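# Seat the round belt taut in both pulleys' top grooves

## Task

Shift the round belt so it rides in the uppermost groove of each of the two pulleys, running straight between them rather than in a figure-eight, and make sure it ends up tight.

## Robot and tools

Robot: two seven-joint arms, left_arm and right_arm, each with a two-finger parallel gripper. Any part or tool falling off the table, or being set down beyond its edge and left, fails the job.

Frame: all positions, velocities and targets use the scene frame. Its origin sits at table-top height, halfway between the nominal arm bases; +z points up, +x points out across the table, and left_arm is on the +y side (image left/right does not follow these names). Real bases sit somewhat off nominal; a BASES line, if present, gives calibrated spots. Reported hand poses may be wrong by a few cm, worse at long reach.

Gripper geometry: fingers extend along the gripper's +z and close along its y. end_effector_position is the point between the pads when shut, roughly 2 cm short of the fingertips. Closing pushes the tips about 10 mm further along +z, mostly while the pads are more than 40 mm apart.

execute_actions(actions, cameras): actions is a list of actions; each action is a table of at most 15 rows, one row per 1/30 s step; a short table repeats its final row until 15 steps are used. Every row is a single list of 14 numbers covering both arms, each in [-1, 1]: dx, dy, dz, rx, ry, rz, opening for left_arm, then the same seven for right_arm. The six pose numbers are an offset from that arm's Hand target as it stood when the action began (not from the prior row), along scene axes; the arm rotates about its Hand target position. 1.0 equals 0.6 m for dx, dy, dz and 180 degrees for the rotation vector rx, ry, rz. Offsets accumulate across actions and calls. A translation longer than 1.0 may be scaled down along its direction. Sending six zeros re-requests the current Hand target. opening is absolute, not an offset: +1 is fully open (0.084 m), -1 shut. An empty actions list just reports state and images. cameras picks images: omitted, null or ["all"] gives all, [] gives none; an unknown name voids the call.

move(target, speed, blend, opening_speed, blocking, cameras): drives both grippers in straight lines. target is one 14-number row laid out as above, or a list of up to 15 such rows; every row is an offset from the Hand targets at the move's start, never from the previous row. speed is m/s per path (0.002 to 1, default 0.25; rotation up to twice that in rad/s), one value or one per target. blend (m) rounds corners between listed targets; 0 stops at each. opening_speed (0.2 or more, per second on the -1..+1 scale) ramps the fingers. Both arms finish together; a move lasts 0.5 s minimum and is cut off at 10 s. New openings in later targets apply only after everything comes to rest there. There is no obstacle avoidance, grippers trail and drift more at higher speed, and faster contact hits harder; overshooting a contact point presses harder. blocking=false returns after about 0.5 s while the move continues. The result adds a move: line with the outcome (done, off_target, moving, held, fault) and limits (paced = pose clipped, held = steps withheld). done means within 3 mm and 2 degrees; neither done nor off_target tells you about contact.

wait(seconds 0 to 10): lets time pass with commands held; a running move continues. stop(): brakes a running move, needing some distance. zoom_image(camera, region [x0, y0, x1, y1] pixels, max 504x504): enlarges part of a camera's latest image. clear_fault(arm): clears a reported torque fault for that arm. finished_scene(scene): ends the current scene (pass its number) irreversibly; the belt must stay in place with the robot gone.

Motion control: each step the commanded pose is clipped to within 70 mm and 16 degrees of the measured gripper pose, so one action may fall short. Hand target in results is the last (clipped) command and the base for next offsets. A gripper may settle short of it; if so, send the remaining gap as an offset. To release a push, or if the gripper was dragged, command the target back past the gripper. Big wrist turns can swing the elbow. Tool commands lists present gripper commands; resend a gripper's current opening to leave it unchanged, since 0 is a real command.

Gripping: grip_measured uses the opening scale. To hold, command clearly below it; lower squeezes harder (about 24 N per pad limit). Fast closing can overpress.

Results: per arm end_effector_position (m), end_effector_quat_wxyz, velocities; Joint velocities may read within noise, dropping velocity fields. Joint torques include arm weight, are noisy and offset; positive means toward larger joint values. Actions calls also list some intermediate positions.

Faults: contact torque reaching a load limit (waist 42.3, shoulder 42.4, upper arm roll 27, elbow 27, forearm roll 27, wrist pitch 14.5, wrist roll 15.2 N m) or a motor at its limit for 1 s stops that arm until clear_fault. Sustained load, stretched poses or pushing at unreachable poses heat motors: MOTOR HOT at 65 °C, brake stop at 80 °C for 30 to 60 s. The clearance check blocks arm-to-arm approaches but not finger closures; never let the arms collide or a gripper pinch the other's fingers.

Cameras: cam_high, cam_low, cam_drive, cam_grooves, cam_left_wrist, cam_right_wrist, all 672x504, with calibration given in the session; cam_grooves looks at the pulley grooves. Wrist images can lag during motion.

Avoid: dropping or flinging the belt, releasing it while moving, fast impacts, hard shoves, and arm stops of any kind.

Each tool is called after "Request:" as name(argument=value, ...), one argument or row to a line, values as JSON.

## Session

Request:
execute_actions(
  actions=[],
)

Request:
zoom_image(
  camera="cam_grooves",
  region=[150, 180, 650, 460],
)

Request:
zoom_image(
  camera="cam_drive",
  region=[80, 100, 580, 480],
)

Scene clock: 0.00 s.
left_arm: end_effector_position=(+0.6261, +0.3964, +0.1766) grip_measured=+1.00 end_effector_quat_wxyz=(+0.025, +0.937, +0.182, +0.298) | right_arm: end_effector_position=(+0.5307, +0.1266, +0.2802) grip_measured=+1.00 end_effector_quat_wxyz=(-0.370, +0.660, +0.067, +0.650)
Joint positions: left_arm=[-0.177 0.276 0.134 1.048 0.314 0.184 -0.732 0.084] | right_arm=[0.627 0.851 0.188 1.409 0.121 -1.144 0.211 0.084]
Joint velocities: within noise
Joint torques (N m): no reading
Motor temperatures (°C): left_arm=[38 45 43 37 46 42 48] | right_arm=[42 44 39 41 43 36 41]
Hand target: left_arm +0.6261, +0.3964, +0.1766; +0.025, +0.937, +0.182, +0.298 | right_arm +0.5307, +0.1266, +0.2802; -0.370, +0.660, +0.067, +0.650
Tool commands: left_gripper/opening=+1.0 right_gripper/opening=+1.0
camera_calibration:
cam_left_wrist: T_world_to_cam=[[0.313296, -0.938889, 0.142596, 0.181753], [-0.758881, -0.337791, -0.556774, 0.774273], [0.570917, 0.066222, -0.818333, -0.106143], [0, 0, 0, 1]] pos_world=[0.591237, 0.439217, 0.318318]
cam_right_wrist: T_world_to_cam=[[0.567299, -0.719138, -0.401263, -0.0624787], [-0.143955, 0.393156, -0.908133, 0.346487], [0.810832, 0.572947, 0.119513, -0.404598], [0, 0, 0, 1]] pos_world=[0.413384, 0.050659, 0.33794]

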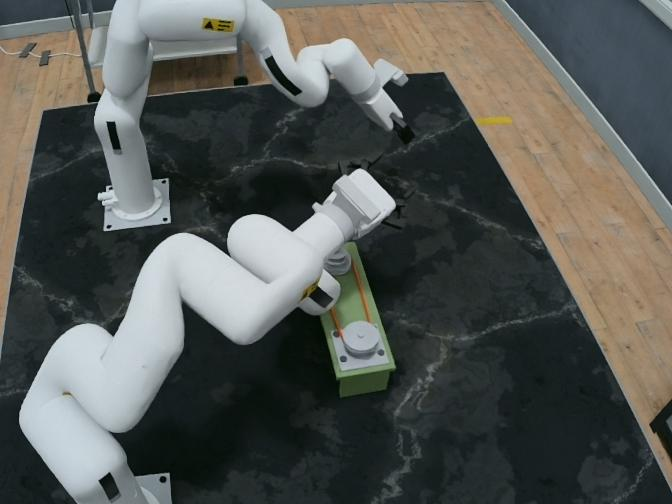

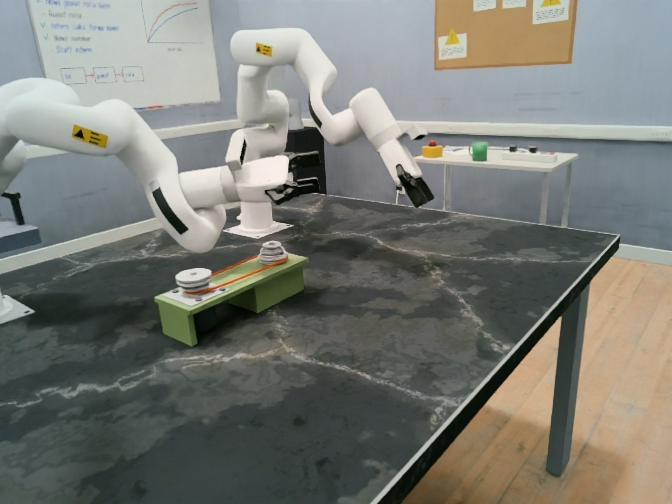

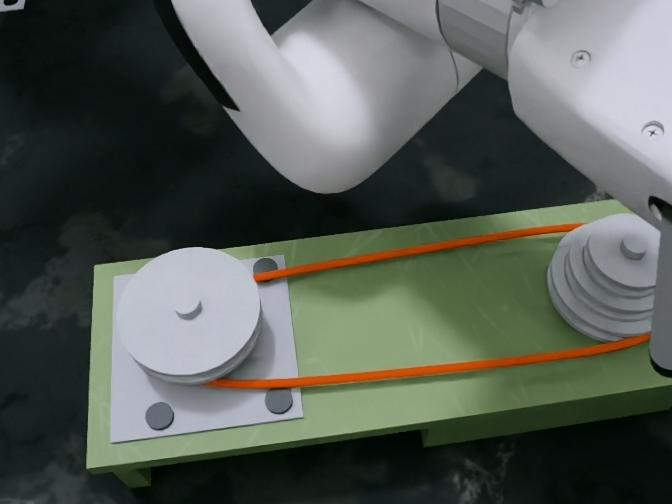

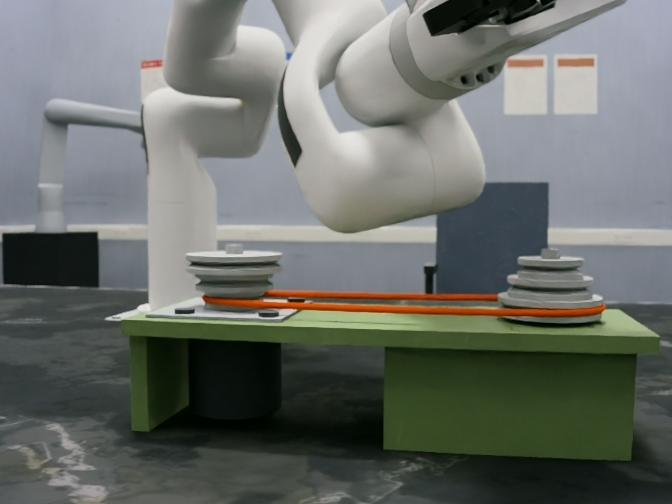

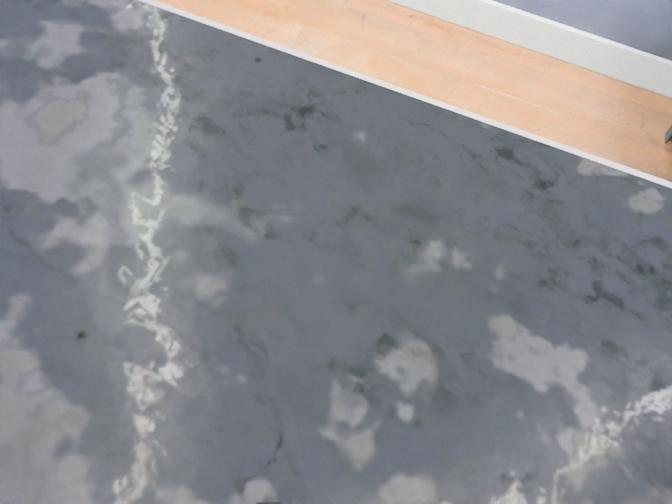

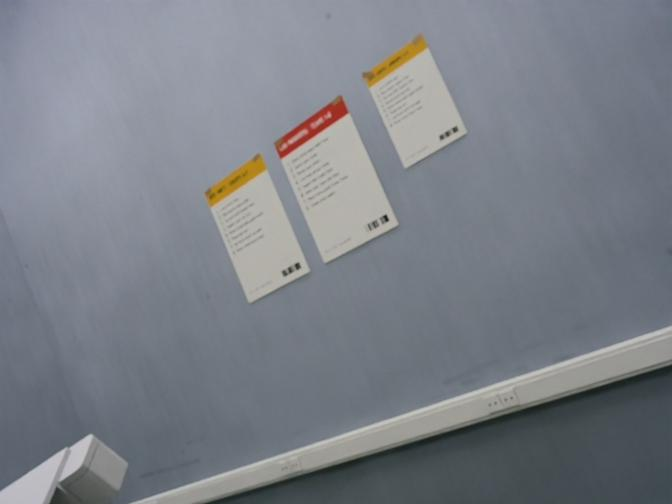

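Scaled by 1.008 from the camera's 672x504 image, which has a finer 960x720 frame.

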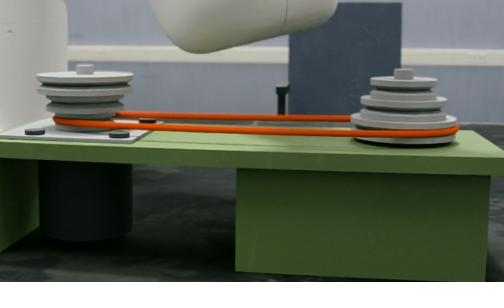

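Scaled by 1.008 from the camera's 672x504 image, which has a finer 960x720 frame.

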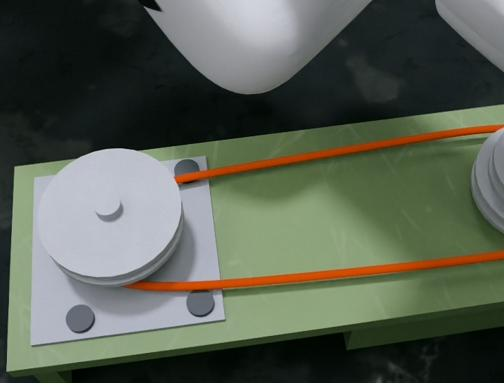

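Request:
move(
  target=[
    [0,0,0.1,0,0,0,1,-0.15,-0.15,0.22,0,0,0,-1],
    [-0.3,0.1,0.2,0,0,0,-1,-0.2,-0.25,0.22,0.079,0.288,-0.205,-1],
    [-0.3,0.1,0.2,0,0,0,-1,-0.2,-0.25,0.22,0.158,0.576,-0.411,-1],
  ],
  speed=[0.25,0.5,0.5],
)

Scene clock: 14.97 s.
left_arm: end_effector_position=(+0.4461, +0.4564, +0.2966) grip_measured=-1.00 end_effector_quat_wxyz=(+0.025, +0.937, +0.182, +0.298) | right_arm: end_effector_position=(+0.4100, -0.0239, +0.4115) grip_measured=-1.00 end_effector_quat_wxyz=(-0.225, +0.689, -0.688, +0.037)
Joint positions: left_arm=[-0.109 -0.521 0.153 0.584 0.226 0.502 -0.499 0] | right_arm=[0.512 0.738 0.652 2.707 2.59 -1.579 -0.793 0]
Joint velocities: within noise
Joint torques (N m): left_arm=[1.7 -14.21 -2.3 23.68 1.38 -1.39 1.7] | right_arm=[-5.03 -24.44 5.39 10.53 -2.76 -2.29 1.41]
Motor temperatures (°C): left_arm=[38 45 43 40 46 42 48] | right_arm=[42 44 39 42 43 37 41]
Hand target: left_arm +0.4461, +0.4564, +0.2966; +0.025, +0.937, +0.182, +0.298 | right_arm +0.4107, -0.0234, +0.4122; -0.089, +0.704, -0.704, +0.015
Off the commanded pose: left_arm 0.000 m, 0 deg | right_arm 0.001 m, 26 deg; orientation clipped.
elbow stopped short (right arm): the move would have taken joint 4 (elbow) straighter than the controller allows.
move: off_target (right_arm); limits=paced
camera_calibration:
cam_left_wrist: T_world_to_cam=[[0.313296, -0.938889, 0.142596, 0.277368], [-0.758881, -0.337791, -0.556774, 0.724755], [0.570917, 0.066222, -0.818333, 0.0908488], [0, 0, 0, 1]] pos_world=[0.411237, 0.499217, 0.438318]
cam_right_wrist: T_world_to_cam=[[-0.93227, 0.0459494, -0.358833, 0.566106], [-0.051108, 0.965224, 0.256381, 0.00396153], [0.358135, 0.257356, -0.897501, 0.360333], [0, 0, 0, 1]] pos_world=[0.398918, -0.12257, 0.525521]

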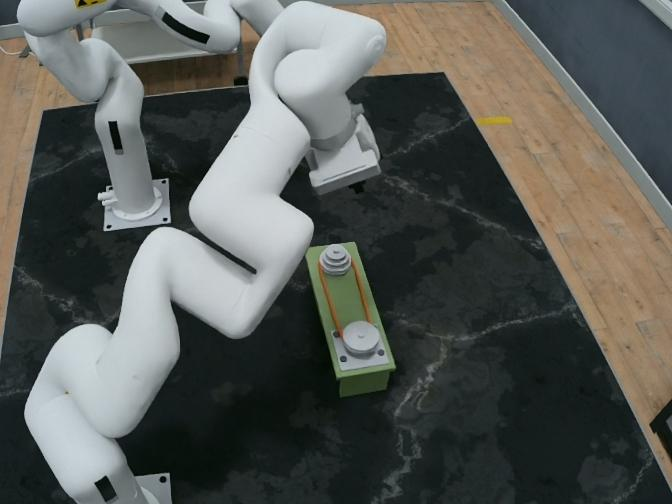

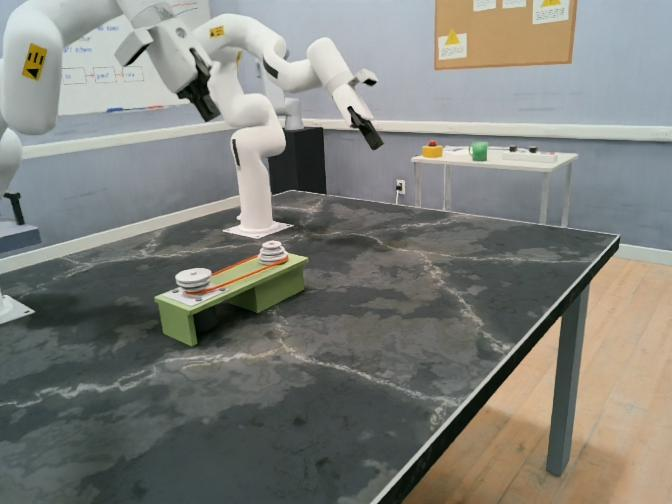

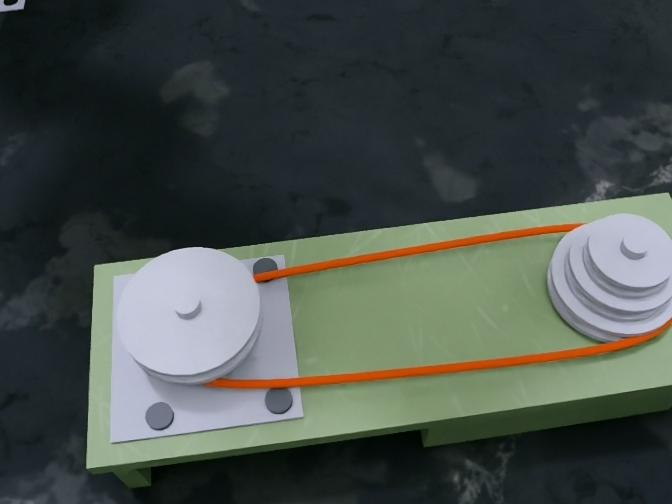

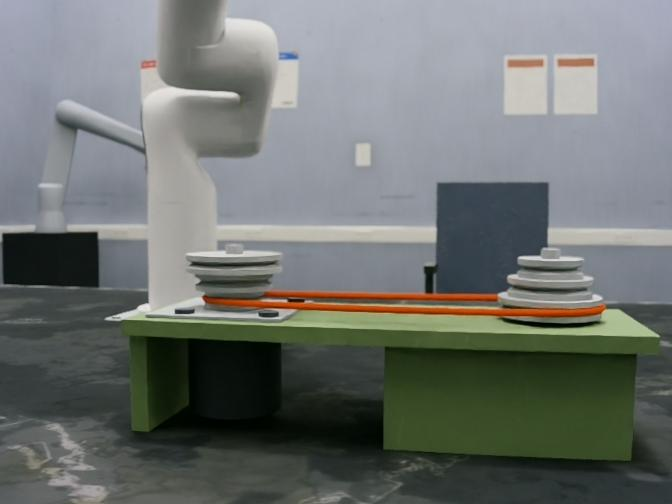

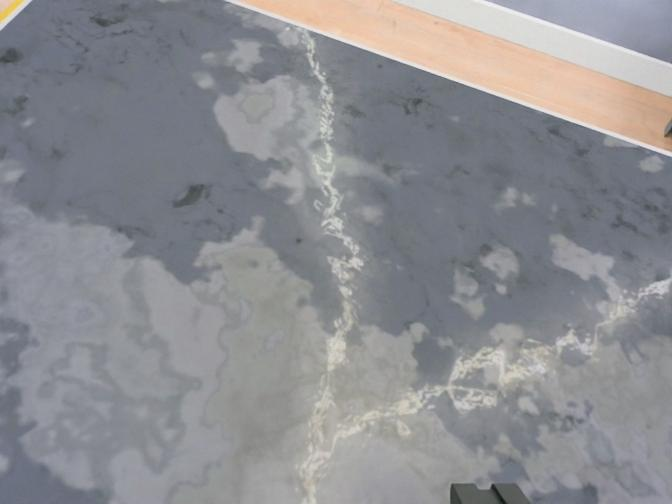

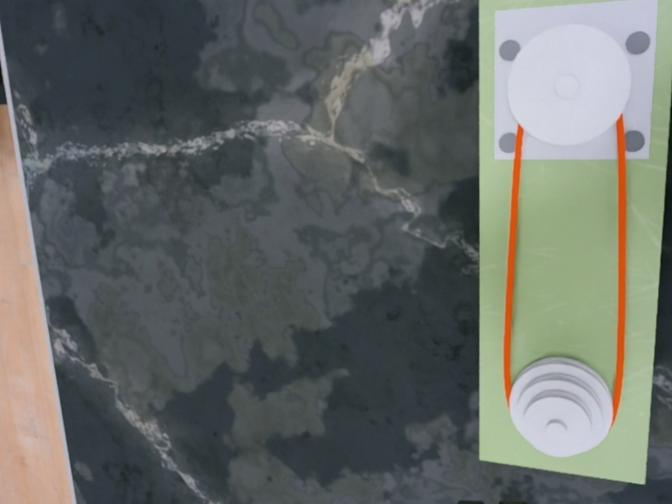

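Request:
move(
  target=[0,0,0,0,0,0,-1,0.0,0,0,-0.202,-0.56,0.36,-1],
  speed=0.5,
  cameras=[],
)

Request:
move(
  target=[
    [0,0,0,0,0,0,-1,0.0,0,0,-0.155,0.22,0,-1],
    [0,0,0,0,0,0,-1,0.0,0,0,-0.31,0.44,0,-1],
  ],
  speed=0.5,
  cameras=["cam_right_wrist"],
)

Scene clock: 33.00 s.
left_arm: end_effector_position=(+0.4461, +0.4564, +0.2966) grip_measured=-1.00 end_effector_quat_wxyz=(+0.025, +0.937, +0.182, +0.298) | right_arm: end_effector_position=(+0.4107, -0.0234, +0.4122) grip_measured=-1.00 end_effector_quat_wxyz=(-0.370, +0.660, +0.067, +0.651)
Joint positions: left_arm=[-0.109 -0.521 0.153 0.584 0.226 0.502 -0.499 0] | right_arm=[0.399 0.051 0.264 0.603 0.042 -1.139 0.379 0]
Joint velocities: within noise
Joint torques (N m): left_arm=[-1.41 -3.36 -1.99 24.12 -3.06 -2.37 0.99] | right_arm=[-5.22 -11.63 -2.88 15.64 -2.52 -3.84 1.61]
Motor temperatures (°C): left_arm=[38 45 43 42 46 43 48] | right_arm=[42 45 39 42 43 37 41]
Hand target: left_arm +0.4461, +0.4564, +0.2966; +0.025, +0.937, +0.182, +0.298 | right_arm +0.4107, -0.0234, +0.4122; -0.370, +0.660, +0.067, +0.651
Off the commanded pose: left_arm 0.000 m, 0 deg | right_arm 0.000 m, 0 deg.
move: done; limits=paced
No camera images: "cameras" was empty.

Scene clock: 35.93 s.
left_arm: end_effector_position=(+0.4461, +0.4564, +0.2966) grip_measured=-1.00 end_effector_quat_wxyz=(+0.025, +0.937, +0.182, +0.298) | right_arm: end_effector_position=(+0.4107, -0.0234, +0.4122) grip_measured=-1.00 end_effector_quat_wxyz=(-0.002, +0.995, +0.099, -0.001)
Joint positions: left_arm=[-0.109 -0.521 0.153 0.584 0.226 0.502 -0.499 0] | right_arm=[0.534 0.378 0.157 2.144 -0.055 1.768 0.467 0]
Joint velocities: within noise
Joint torques (N m): left_arm=[-0.79 -3.49 -2.2 24.06 -3 -2.76 0.6] | right_arm=[6.27 -22.27 2.83 18.07 -2.42 -0.71 1.55]
Motor temperatures (°C): left_arm=[38 45 43 42 46 43 48] | right_arm=[42 45 39 43 43 37 42]
Hand target: left_arm +0.4461, +0.4564, +0.2966; +0.025, +0.937, +0.182, +0.298 | right_arm +0.4107, -0.0234, +0.4122; -0.002, +0.995, +0.099, -0.001
Off the commanded pose: left_arm 0.000 m, 0 deg | right_arm 0.000 m, 0 deg.
move: done
camera_calibration:
cam_right_wrist: T_world_to_cam=[[0.19848, -0.980104, -0.00150653, -0.0686896], [-0.980105, -0.19848, -0.000615868, 0.463566], [0.000304599, 0.0015988, -0.999999, 0.543783], [0, 0, 0, 1]] pos_world=[0.467812, 0.0238162, 0.543964]
Images, in order (width x height): cam_right_wrist 672x504.

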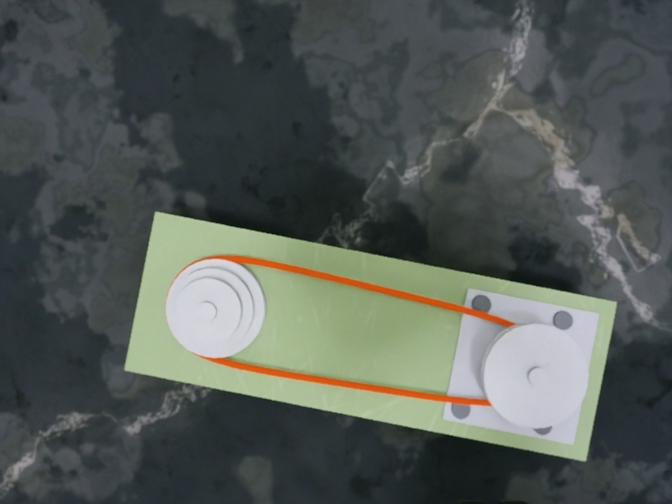

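Request:
move(
  target=[
    [0,0,0,0,0,0,-1,0.011,-0.27,-0.30,0,0,-0.563,-1],
    [0,0,0,0,0,0,-1,0.011,-0.27,-0.4835,0,0,-0.563,-1],
    [0,0,0,0,0,0,-1,0.011,-0.23,-0.4835,0,0,-0.563,-1],
  ],
  speed=[0.4,0.12,0.03],
  cameras=["cam_right_wrist","cam_drive","cam_grooves"],
)

Scene clock: 45.50 s.
left_arm: end_effector_position=(+0.4461, +0.4564, +0.2966) grip_measured=-1.00 end_effector_quat_wxyz=(+0.025, +0.937, +0.182, +0.298) | right_arm: end_effector_position=(+0.4173, -0.1614, +0.1221) grip_measured=-1.00 end_effector_quat_wxyz=(-0.002, +0.707, -0.707, +0.001)
Joint positions: left_arm=[-0.109 -0.521 0.153 0.584 0.226 0.502 -0.499 0] | right_arm=[0.442 0.19 -0.041 1.027 0.009 0.834 1.962 0]
Joint velocities: within noise
Joint torques (N m): left_arm=[1.08 -3.41 -2.32 23.95 -3 -3.9 -0.14] | right_arm=[6.37 -18 2.42 18.01 -2.44 -0.56 1.53]
Motor temperatures (°C): left_arm=[38 45 43 42 46 43 48] | right_arm=[42 45 39 43 43 37 42]
Hand target: left_arm +0.4461, +0.4564, +0.2966; +0.025, +0.937, +0.182, +0.298 | right_arm +0.4173, -0.1614, +0.1221; -0.002, +0.707, -0.707, +0.001
Off the commanded pose: left_arm 0.000 m, 0 deg | right_arm 0.000 m, 0 deg.
move: done
camera_calibration:
cam_right_wrist: T_world_to_cam=[[-0.999997, -0.00195145, -0.00144295, 0.45233], [-0.00195061, 0.999998, -0.000581698, 0.227751], [0.00144408, -0.000578881, -0.999999, 0.253079], [0, 0, 0, 1]] pos_world=[0.452408, -0.226721, 0.253864]
Images, in order (width x height): cam_drive 672x504, cam_grooves 672x504, cam_right_wrist 672x504.

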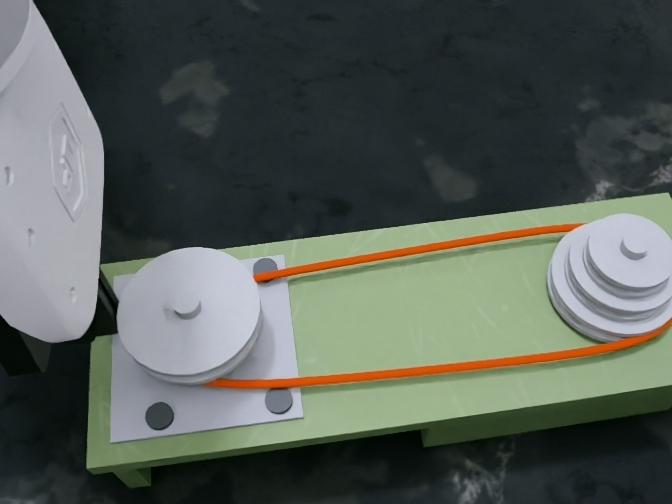

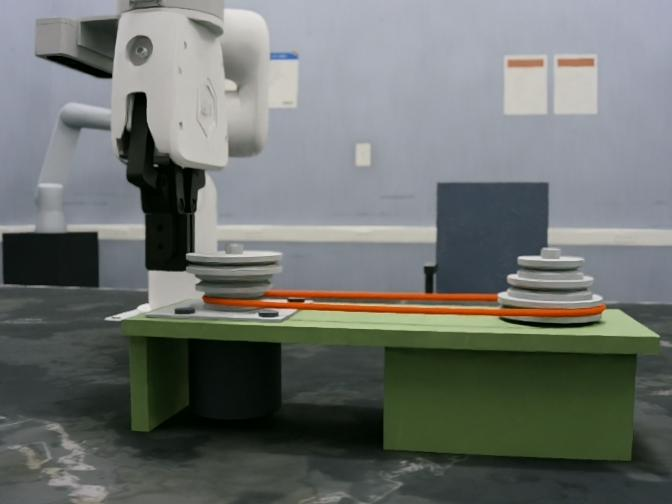

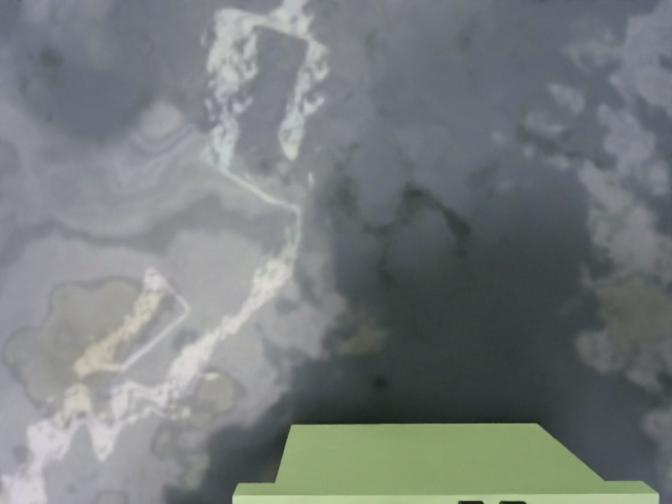

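Push +y 6 mm, then more in steps, watching.

Request:
move(
  target=[0,0,0,0,0,0,-1,0,0.012,0,0,0,0,-1],
  speed=0.02,
  cameras=["cam_drive"],
)

Request:
move(
  target=[0,0,0,0,0,0,-1,0,0.008,0,0,0,0,-1],
  speed=0.02,
  cameras=["cam_drive"],
)

Scene clock: 49.00 s.
left_arm: end_effector_position=(+0.4461, +0.4564, +0.2966) grip_measured=-1.00 end_effector_quat_wxyz=(+0.025, +0.937, +0.182, +0.298) | right_arm: end_effector_position=(+0.4173, -0.1543, +0.1221) grip_measured=-1.00 end_effector_quat_wxyz=(-0.002, +0.707, -0.707, +0.001)
Joint positions: left_arm=[-0.109 -0.521 0.153 0.584 0.226 0.502 -0.499 0] | right_arm=[0.45 0.198 -0.036 1.039 0.008 0.837 1.976 0]
Joint velocities: within noise
Joint torques (N m): left_arm=[2.14 -3.47 -2.16 23.89 -3.05 -3.93 -0.52] | right_arm=[8.9 -17.26 6.87 18.4 -1.66 -1.27 1.45]
Motor temperatures (°C): left_arm=[38 45 43 42 46 43 48] | right_arm=[42 45 39 44 43 37 42]
Hand target: left_arm +0.4461, +0.4564, +0.2966; +0.025, +0.937, +0.182, +0.298 | right_arm +0.4173, -0.1542, +0.1221; -0.002, +0.707, -0.707, +0.001
Off the commanded pose: left_arm 0.000 m, 0 deg | right_arm 0.000 m, 0 deg.
move: done
Images, in order (width x height): cam_drive 672x504.

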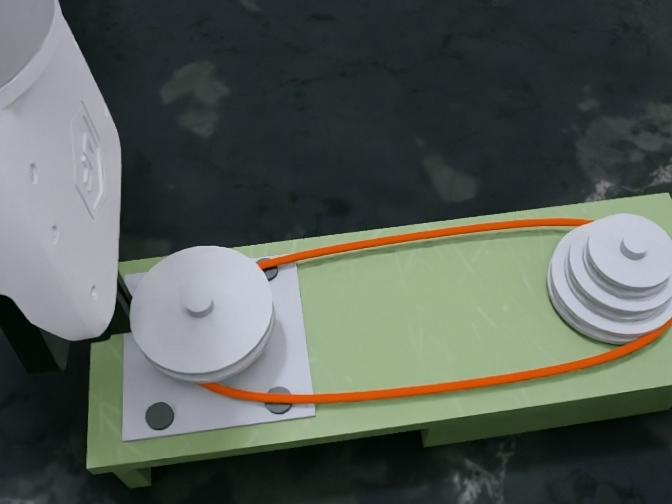

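Scene clock: 49.73 s.
left_arm: end_effector_position=(+0.4461, +0.4564, +0.2966) grip_measured=-1.00 end_effector_quat_wxyz=(+0.025, +0.937, +0.182, +0.298) | right_arm: end_effector_position=(+0.4173, -0.1494, +0.1221) grip_measured=-1.00 end_effector_quat_wxyz=(-0.002, +0.707, -0.707, +0.001)
Joint positions: left_arm=[-0.109 -0.521 0.153 0.584 0.226 0.502 -0.499 0] | right_arm=[0.456 0.204 -0.032 1.047 0.007 0.839 1.986 0]
Joint velocities: within noise
Joint torques (N m): left_arm=[2.33 -3.26 -2.29 23.99 -3 -3.79 -0.49] | right_arm=[8.63 -17.89 7.35 18.37 -1.6 -1.3 1.5]
Motor temperatures (°C): left_arm=[38 45 43 42 46 43 48] | right_arm=[42 45 39 44 43 37 42]
Hand target: left_arm +0.4461, +0.4564, +0.2966; +0.025, +0.937, +0.182, +0.298 | right_arm +0.4173, -0.1494, +0.1221; -0.002, +0.707, -0.707, +0.001
Off the commanded pose: left_arm 0.000 m, 0 deg | right_arm 0.000 m, 0 deg.
move: done
Images, in order (width x height): cam_drive 672x504.

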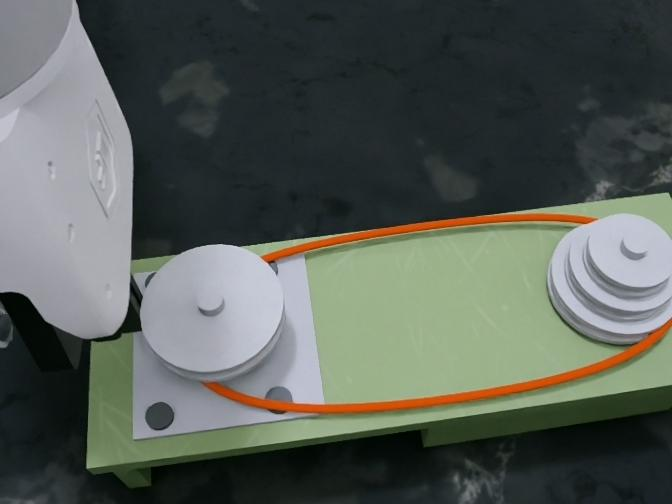

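Request:
move(
  target=[0,0,0,0,0,0,-1,0,0.0045,0,0,0,0,-1],
  speed=0.02,
  cameras=["cam_drive"],
)

Request:
move(
  target=[0,0,0,0,0,0,-1,0,0.0017,0,0,0,0,-1],
  speed=0.02,
  cameras=["cam_drive"],
)

Scene clock: 53.07 s.
left_arm: end_effector_position=(+0.4461, +0.4564, +0.2966) grip_measured=-1.00 end_effector_quat_wxyz=(+0.025, +0.937, +0.182, +0.298) | right_arm: end_effector_position=(+0.4173, -0.1467, +0.1221) grip_measured=-1.00 end_effector_quat_wxyz=(-0.002, +0.707, -0.707, +0.001)
Joint positions: left_arm=[-0.109 -0.521 0.153 0.584 0.226 0.502 -0.499 0] | right_arm=[0.459 0.207 -0.031 1.051 0.007 0.84 1.991 0]
Joint velocities: within noise
Joint torques (N m): left_arm=[3.32 -3.44 -2.32 23.98 -2.92 -3.82 -0.74] | right_arm=[8.84 -17.36 7.18 18.33 -1.71 -1.22 1.62]
Motor temperatures (°C): left_arm=[38 45 43 43 46 43 48] | right_arm=[42 45 39 44 43 37 42]
Hand target: left_arm +0.4461, +0.4564, +0.2966; +0.025, +0.937, +0.182, +0.298 | right_arm +0.4173, -0.1467, +0.1221; -0.002, +0.707, -0.707, +0.001
Off the commanded pose: left_arm 0.000 m, 0 deg | right_arm 0.000 m, 0 deg.
move: done
Images, in order (width x height): cam_drive 672x504.

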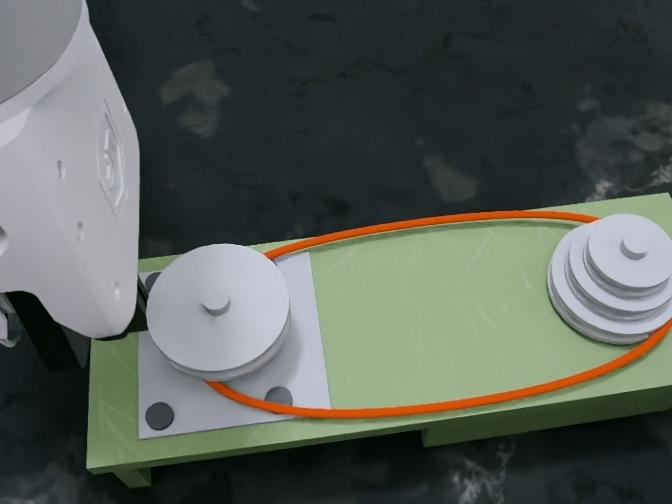

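Scene clock: 53.77 s.
left_arm: end_effector_position=(+0.4461, +0.4564, +0.2966) grip_measured=-1.00 end_effector_quat_wxyz=(+0.025, +0.937, +0.182, +0.298) | right_arm: end_effector_position=(+0.4173, -0.1457, +0.1221) grip_measured=-1.00 end_effector_quat_wxyz=(-0.002, +0.707, -0.707, +0.001)
Joint positions: left_arm=[-0.109 -0.521 0.153 0.584 0.226 0.502 -0.499 0] | right_arm=[0.46 0.209 -0.03 1.053 0.007 0.84 1.993 0]
Joint velocities: within noise
Joint torques (N m): left_arm=[3.8 -3.51 -2.25 23.92 -3.11 -3.85 -0.83] | right_arm=[9.11 -17.58 7.36 18.35 -1.53 -1.45 1.55]
Motor temperatures (°C): left_arm=[38 45 43 43 46 43 48] | right_arm=[42 45 39 44 43 37 42]
Hand target: left_arm +0.4461, +0.4564, +0.2966; +0.025, +0.937, +0.182, +0.298 | right_arm +0.4173, -0.1457, +0.1221; -0.002, +0.707, -0.707, +0.001
Off the commanded pose: left_arm 0.000 m, 0 deg | right_arm 0.000 m, 0 deg.
move: done
Images, in order (width x height): cam_drive 672x504.

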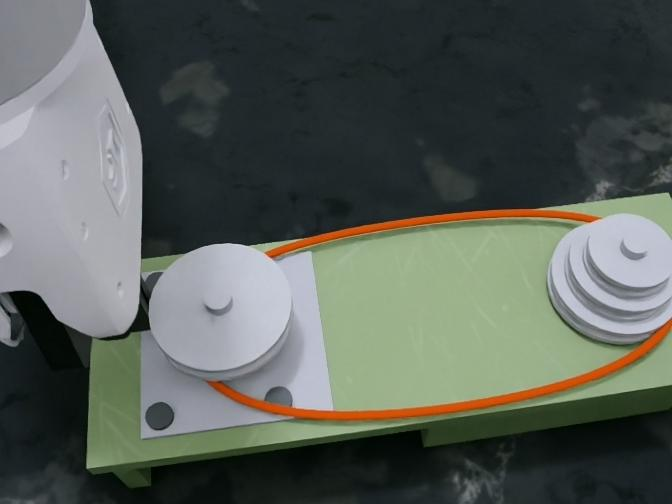

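Request:
move(
  target=[0,0,0,0,0,0,-1,0,0.0025,0,0,0,0,-1],
  speed=0.02,
  cameras=["cam_drive"],
)

Request:
move(
  target=[
    [0,0,0,0,0,0,-1,0,-0.02,0,0,0,0,-1],
    [0,0,0,0,0,0,-1,0,-0.03,0.3,0,0,0,0.2],
    [-0.3,0,0.1,0,0,0,-1,0.02,0.37,0.3,0,0,0,0.2],
  ],
  speed=[0.05,0.3,0.3],
  cameras=["cam_right_wrist","cam_grooves"],
)

Scene clock: 57.27 s.
left_arm: end_effector_position=(+0.4461, +0.4564, +0.2966) grip_measured=-1.00 end_effector_quat_wxyz=(+0.025, +0.937, +0.182, +0.298) | right_arm: end_effector_position=(+0.4173, -0.1442, +0.1221) grip_measured=-1.00 end_effector_quat_wxyz=(-0.002, +0.707, -0.707, +0.001)
Joint positions: left_arm=[-0.109 -0.521 0.153 0.584 0.226 0.502 -0.499 0] | right_arm=[0.462 0.21 -0.029 1.055 0.007 0.841 1.996 0]
Joint velocities: within noise
Joint torques (N m): left_arm=[3.98 -3.16 -2.38 23.82 -3.05 -3.96 -1.13] | right_arm=[9.08 -17.49 7.4 18.15 -1.61 -1.3 1.48]
Motor temperatures (°C): left_arm=[38 45 43 43 46 43 48] | right_arm=[42 44 39 44 43 37 42]
Hand target: left_arm +0.4461, +0.4564, +0.2966; +0.025, +0.937, +0.182, +0.298 | right_arm +0.4173, -0.1442, +0.1221; -0.002, +0.707, -0.707, +0.001
Off the commanded pose: left_arm 0.000 m, 0 deg | right_arm 0.000 m, 0 deg.
move: done
Images, in order (width x height): cam_drive 672x504.

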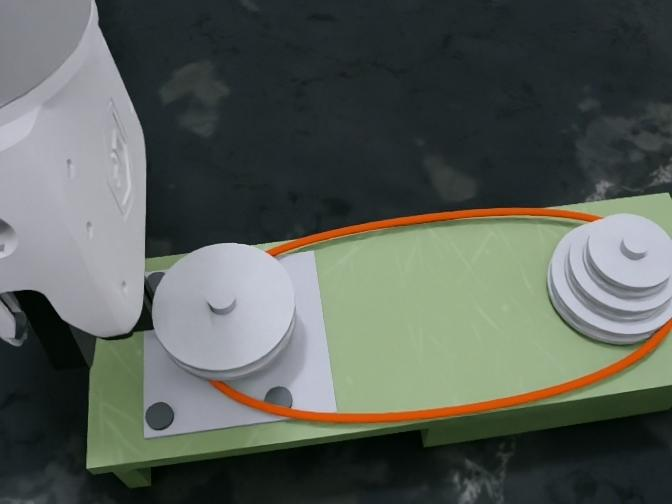

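Scene clock: 61.10 s.
left_arm: end_effector_position=(+0.2661, +0.4564, +0.3566) grip_measured=-1.00 end_effector_quat_wxyz=(+0.025, +0.937, +0.182, +0.298) | right_arm: end_effector_position=(+0.4293, +0.0778, +0.3021) grip_measured=+0.19 end_effector_quat_wxyz=(-0.002, +0.707, -0.707, +0.001)
Joint positions: left_arm=[-0.086 -1.301 0.086 0.414 0.182 1.114 -0.448 0] | right_arm=[0.693 0.621 0.106 2.192 -0.064 1.57 2.346 0.052]
Joint velocities: within noise
Joint torques (N m): left_arm=[3.11 -2.42 -3.59 24.18 -3.16 -0.88 2.13] | right_arm=[6.35 -28.45 -2.23 18.93 -2.45 -0.56 0.87]
Motor temperatures (°C): left_arm=[38 45 43 43 46 43 48] | right_arm=[42 45 39 45 43 37 42]
Hand target: left_arm +0.2661, +0.4564, +0.3566; +0.025, +0.937, +0.182, +0.298 | right_arm +0.4293, +0.0778, +0.3021; -0.002, +0.707, -0.707, +0.001
Off the commanded pose: left_arm 0.000 m, 0 deg | right_arm 0.000 m, 0 deg.
move: done
camera_calibration:
cam_right_wrist: T_world_to_cam=[[-0.999997, -0.00185185, -0.00154368, 0.4651], [-0.00185111, 0.999998, -0.000481117, -0.0115104], [0.00154457, -0.000478258, -0.999999, 0.433153], [0, 0, 0, 1]] pos_world=[0.464408, 0.0125788, 0.433864]
Images, in order (width x height): cam_grooves 672x504, cam_right_wrist 672x504.

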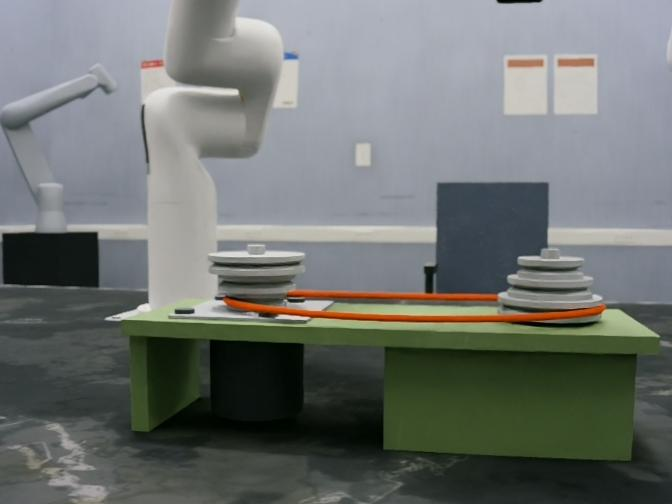

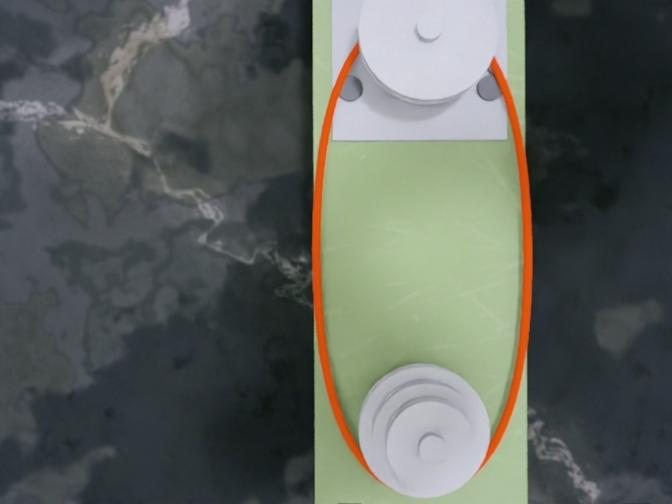

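Request:
move(
  target=[
    [0,0,0,0,0,0,-1,0.071,-0.046,-0.25,0,0,0,-0.3],
    [0,0,0,0,0,0,-1,0.071,-0.046,-0.332,0,0,0,-0.3],
  ],
  speed=[0.25,0.06],
  cameras=["cam_right_wrist","cam_grooves","cam_drive"],
)

Request:
zoom_image(
  camera="cam_grooves",
  region=[350, 200, 650, 350],
)

Scene clock: 80.63 s.
left_arm: end_effector_position=(+0.2661, +0.4564, +0.3566) grip_measured=-1.00 end_effector_quat_wxyz=(+0.025, +0.937, +0.182, +0.298) | right_arm: end_effector_position=(+0.4720, +0.0501, +0.1030) grip_measured=-0.32 end_effector_quat_wxyz=(-0.002, +0.707, -0.707, +0.001)
Joint positions: left_arm=[-0.086 -1.301 0.086 0.414 0.182 1.114 -0.448 0] | right_arm=[0.617 0.721 0.082 1.783 -0.065 1.061 2.277 0.03]
Joint velocities: within noise
Joint torques (N m): left_arm=[-1.41 0.26 -2.58 21.29 -3.13 -1.63 1.97] | right_arm=[3.3 -30.2 -1.08 12.68 -2.36 -3.73 1.56]
Motor temperatures (°C): left_arm=[38 45 43 43 46 43 48] | right_arm=[42 45 39 45 43 37 42]
Hand target: left_arm +0.2661, +0.4564, +0.3566; +0.025, +0.937, +0.182, +0.298 | right_arm +0.4719, +0.0502, +0.1029; -0.002, +0.707, -0.707, +0.001
Off the commanded pose: left_arm 0.000 m, 0 deg | right_arm 0.000 m, 0 deg.
move: done
camera_calibration:
cam_right_wrist: T_world_to_cam=[[-0.999997, -0.00175147, -0.00144405, 0.50742], [-0.00175063, 0.999998, -0.00058016, 0.0161453], [0.00144507, -0.00057763, -0.999999, 0.234022], [0, 0, 0, 1]] pos_world=[0.507108, -0.0151214, 0.234764]
Images, in order (width x height): cam_drive 672x504, cam_grooves 672x504, cam_right_wrist 672x504.

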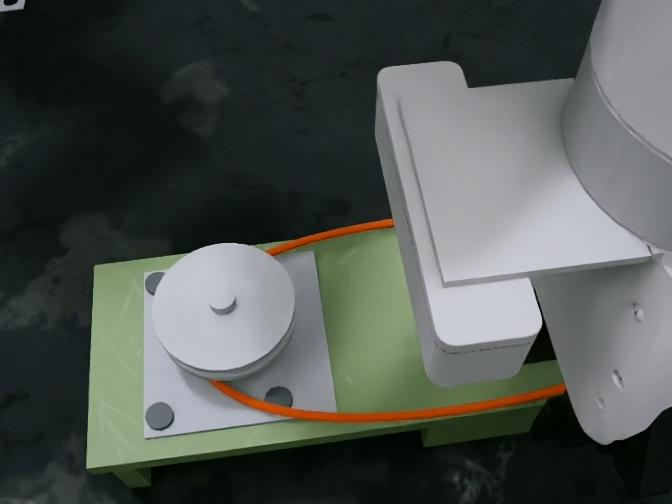

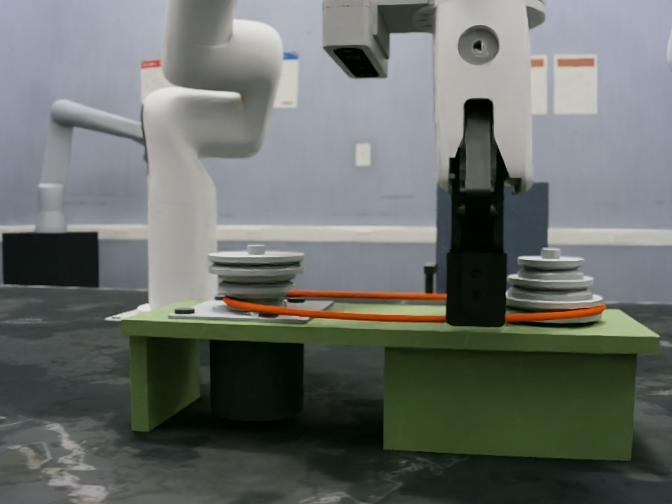

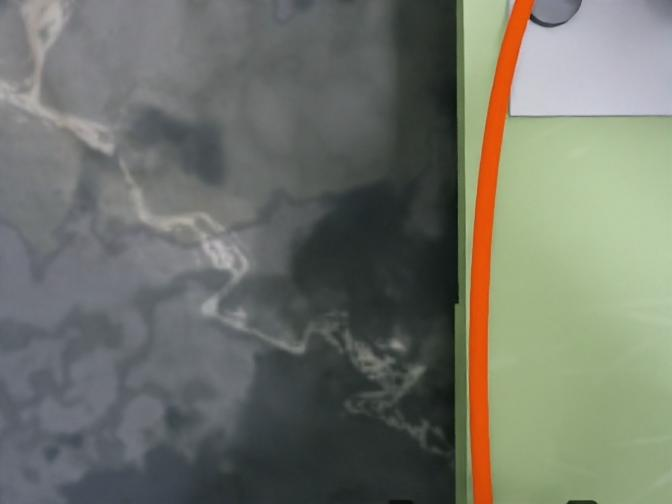

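Scaled by 1.680 from the camera's 672x504 image, which has a finer 960x720 frame.

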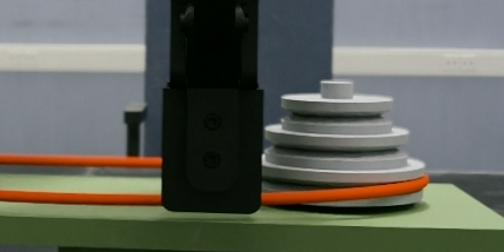

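Request:
move(
  target=[
    [0,0,0,0,0,0,-1,0,0,0,0,0,0,-1],
    [0,0,0,0,0,0,-1,-0.02,0.01,0.067,0,0,0,-1],
  ],
  speed=[0.05,0.06],
  cameras=["cam_grooves"],
)

Request:
zoom_image(
  camera="cam_grooves",
  region=[350, 200, 650, 350],
)

Scene clock: 84.70 s.
left_arm: end_effector_position=(+0.2661, +0.4564, +0.3566) grip_measured=-1.00 end_effector_quat_wxyz=(+0.025, +0.937, +0.182, +0.298) | right_arm: end_effector_position=(+0.4599, +0.0562, +0.1430) grip_measured=-0.93 end_effector_quat_wxyz=(-0.002, +0.707, -0.707, +0.001)
Joint positions: left_arm=[-0.086 -1.301 0.086 0.414 0.182 1.114 -0.448 0] | right_arm=[0.632 0.658 0.089 1.796 -0.062 1.137 2.294 0.003]
Joint velocities: within noise
Joint torques (N m): left_arm=[-1.55 1.9 -2.32 21.23 -3.37 -2.15 1.82] | right_arm=[6.12 -45.1 3.6 19.65 2.64 -0.56 1.54]
Motor temperatures (°C): left_arm=[38 45 43 43 46 43 48] | right_arm=[42 45 39 45 43 37 42]
Hand target: left_arm +0.2661, +0.4564, +0.3566; +0.025, +0.937, +0.182, +0.298 | right_arm +0.4599, +0.0562, +0.1431; -0.002, +0.707, -0.707, +0.001
Off the commanded pose: left_arm 0.000 m, 0 deg | right_arm 0.000 m, 0 deg.
move: done
Images, in order (width x height): cam_grooves 672x504.

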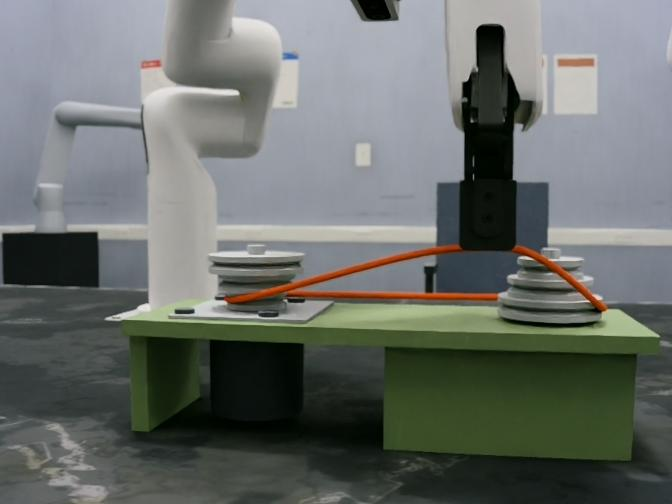

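Scaled by 1.680 from the camera's 672x504 image, which has a finer 960x720 frame.

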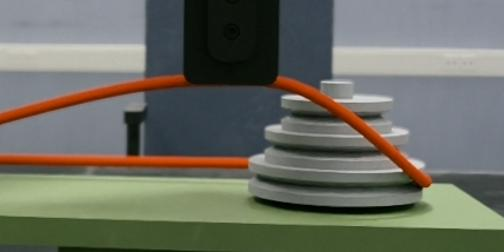

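Request:
move(
  target=[
    [0,0,0,0,0,0,-1,-0.02,0.05,0.012,0,0,0,-1],
    [0,0,0,0,0,0,-1,-0.06,0.08,0.015,0,0,0,-1],
  ],
  speed=[0.06,0.06],
  cameras=["cam_grooves","cam_high","cam_drive"],
)

Request:
zoom_image(
  camera="cam_grooves",
  region=[350, 200, 650, 350],
)

Request:
zoom_image(
  camera="cam_high",
  region=[250, 200, 450, 400],
)

Scene clock: 91.13 s.
left_arm: end_effector_position=(+0.2661, +0.4564, +0.3566) grip_measured=-1.00 end_effector_quat_wxyz=(+0.025, +0.937, +0.182, +0.298) | right_arm: end_effector_position=(+0.4240, +0.1042, +0.1521) grip_measured=-0.93 end_effector_quat_wxyz=(-0.002, +0.707, -0.707, +0.001)
Joint positions: left_arm=[-0.086 -1.301 0.086 0.414 0.182 1.114 -0.448 0] | right_arm=[0.717 0.675 0.103 1.849 -0.073 1.174 2.392 0.003]
Joint velocities: within noise
Joint torques (N m): left_arm=[-1.56 3.72 -1.79 21.29 -3.46 -2.78 1.66] | right_arm=[6.83 -45.35 4.69 13.17 -2.31 -3.79 1.51]
Motor temperatures (°C): left_arm=[38 45 43 43 46 43 48] | right_arm=[42 46 39 45 43 37 42]
Hand target: left_arm +0.2661, +0.4564, +0.3566; +0.025, +0.937, +0.182, +0.298 | right_arm +0.4239, +0.1042, +0.1521; -0.002, +0.707, -0.707, +0.001
Off the commanded pose: left_arm 0.000 m, 0 deg | right_arm 0.000 m, 0 deg.
move: done
Images, in order (width x height): cam_high 672x504, cam_drive 672x504, cam_grooves 672x504.

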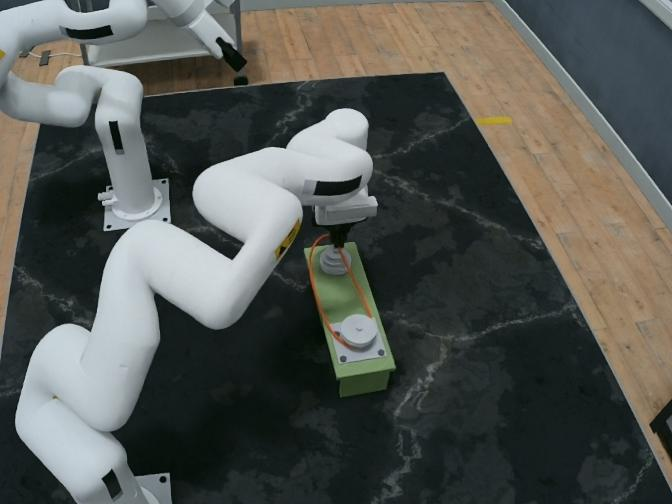

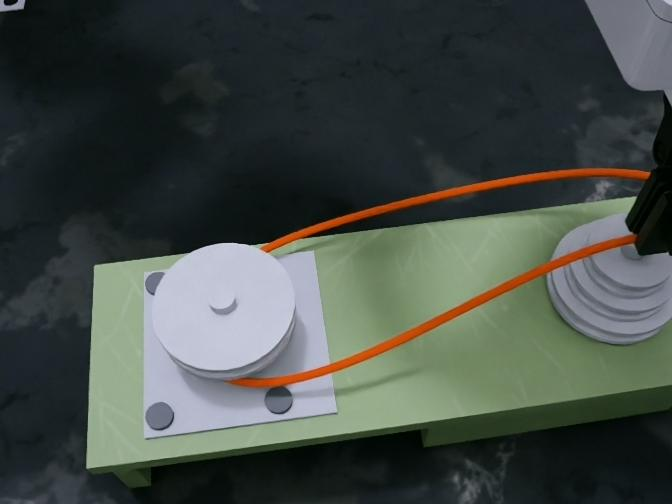

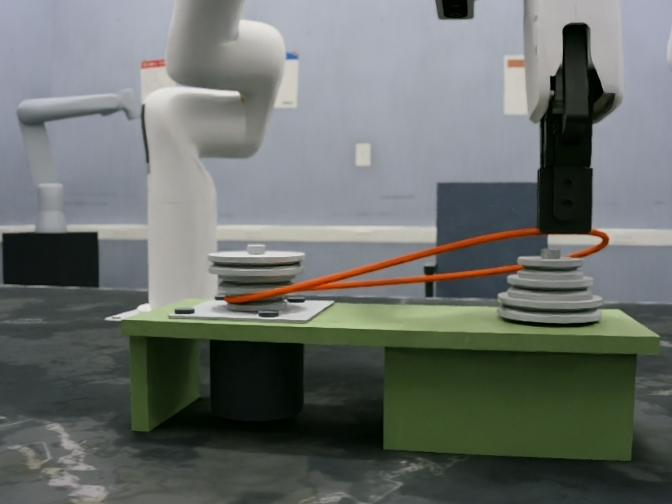

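Scaled by 1.680 from the camera's 672x504 image, which has a finer 960x720 frame.

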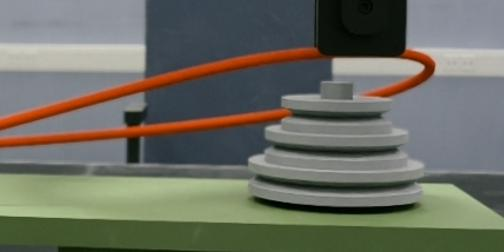

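Scaled by 2.520 from the camera's 672x504 image, which has a finer 960x720 frame.

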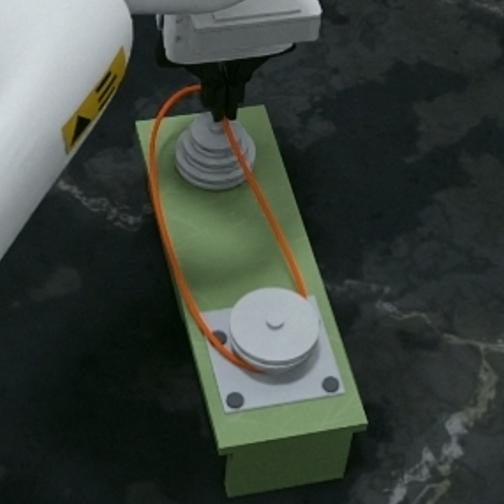

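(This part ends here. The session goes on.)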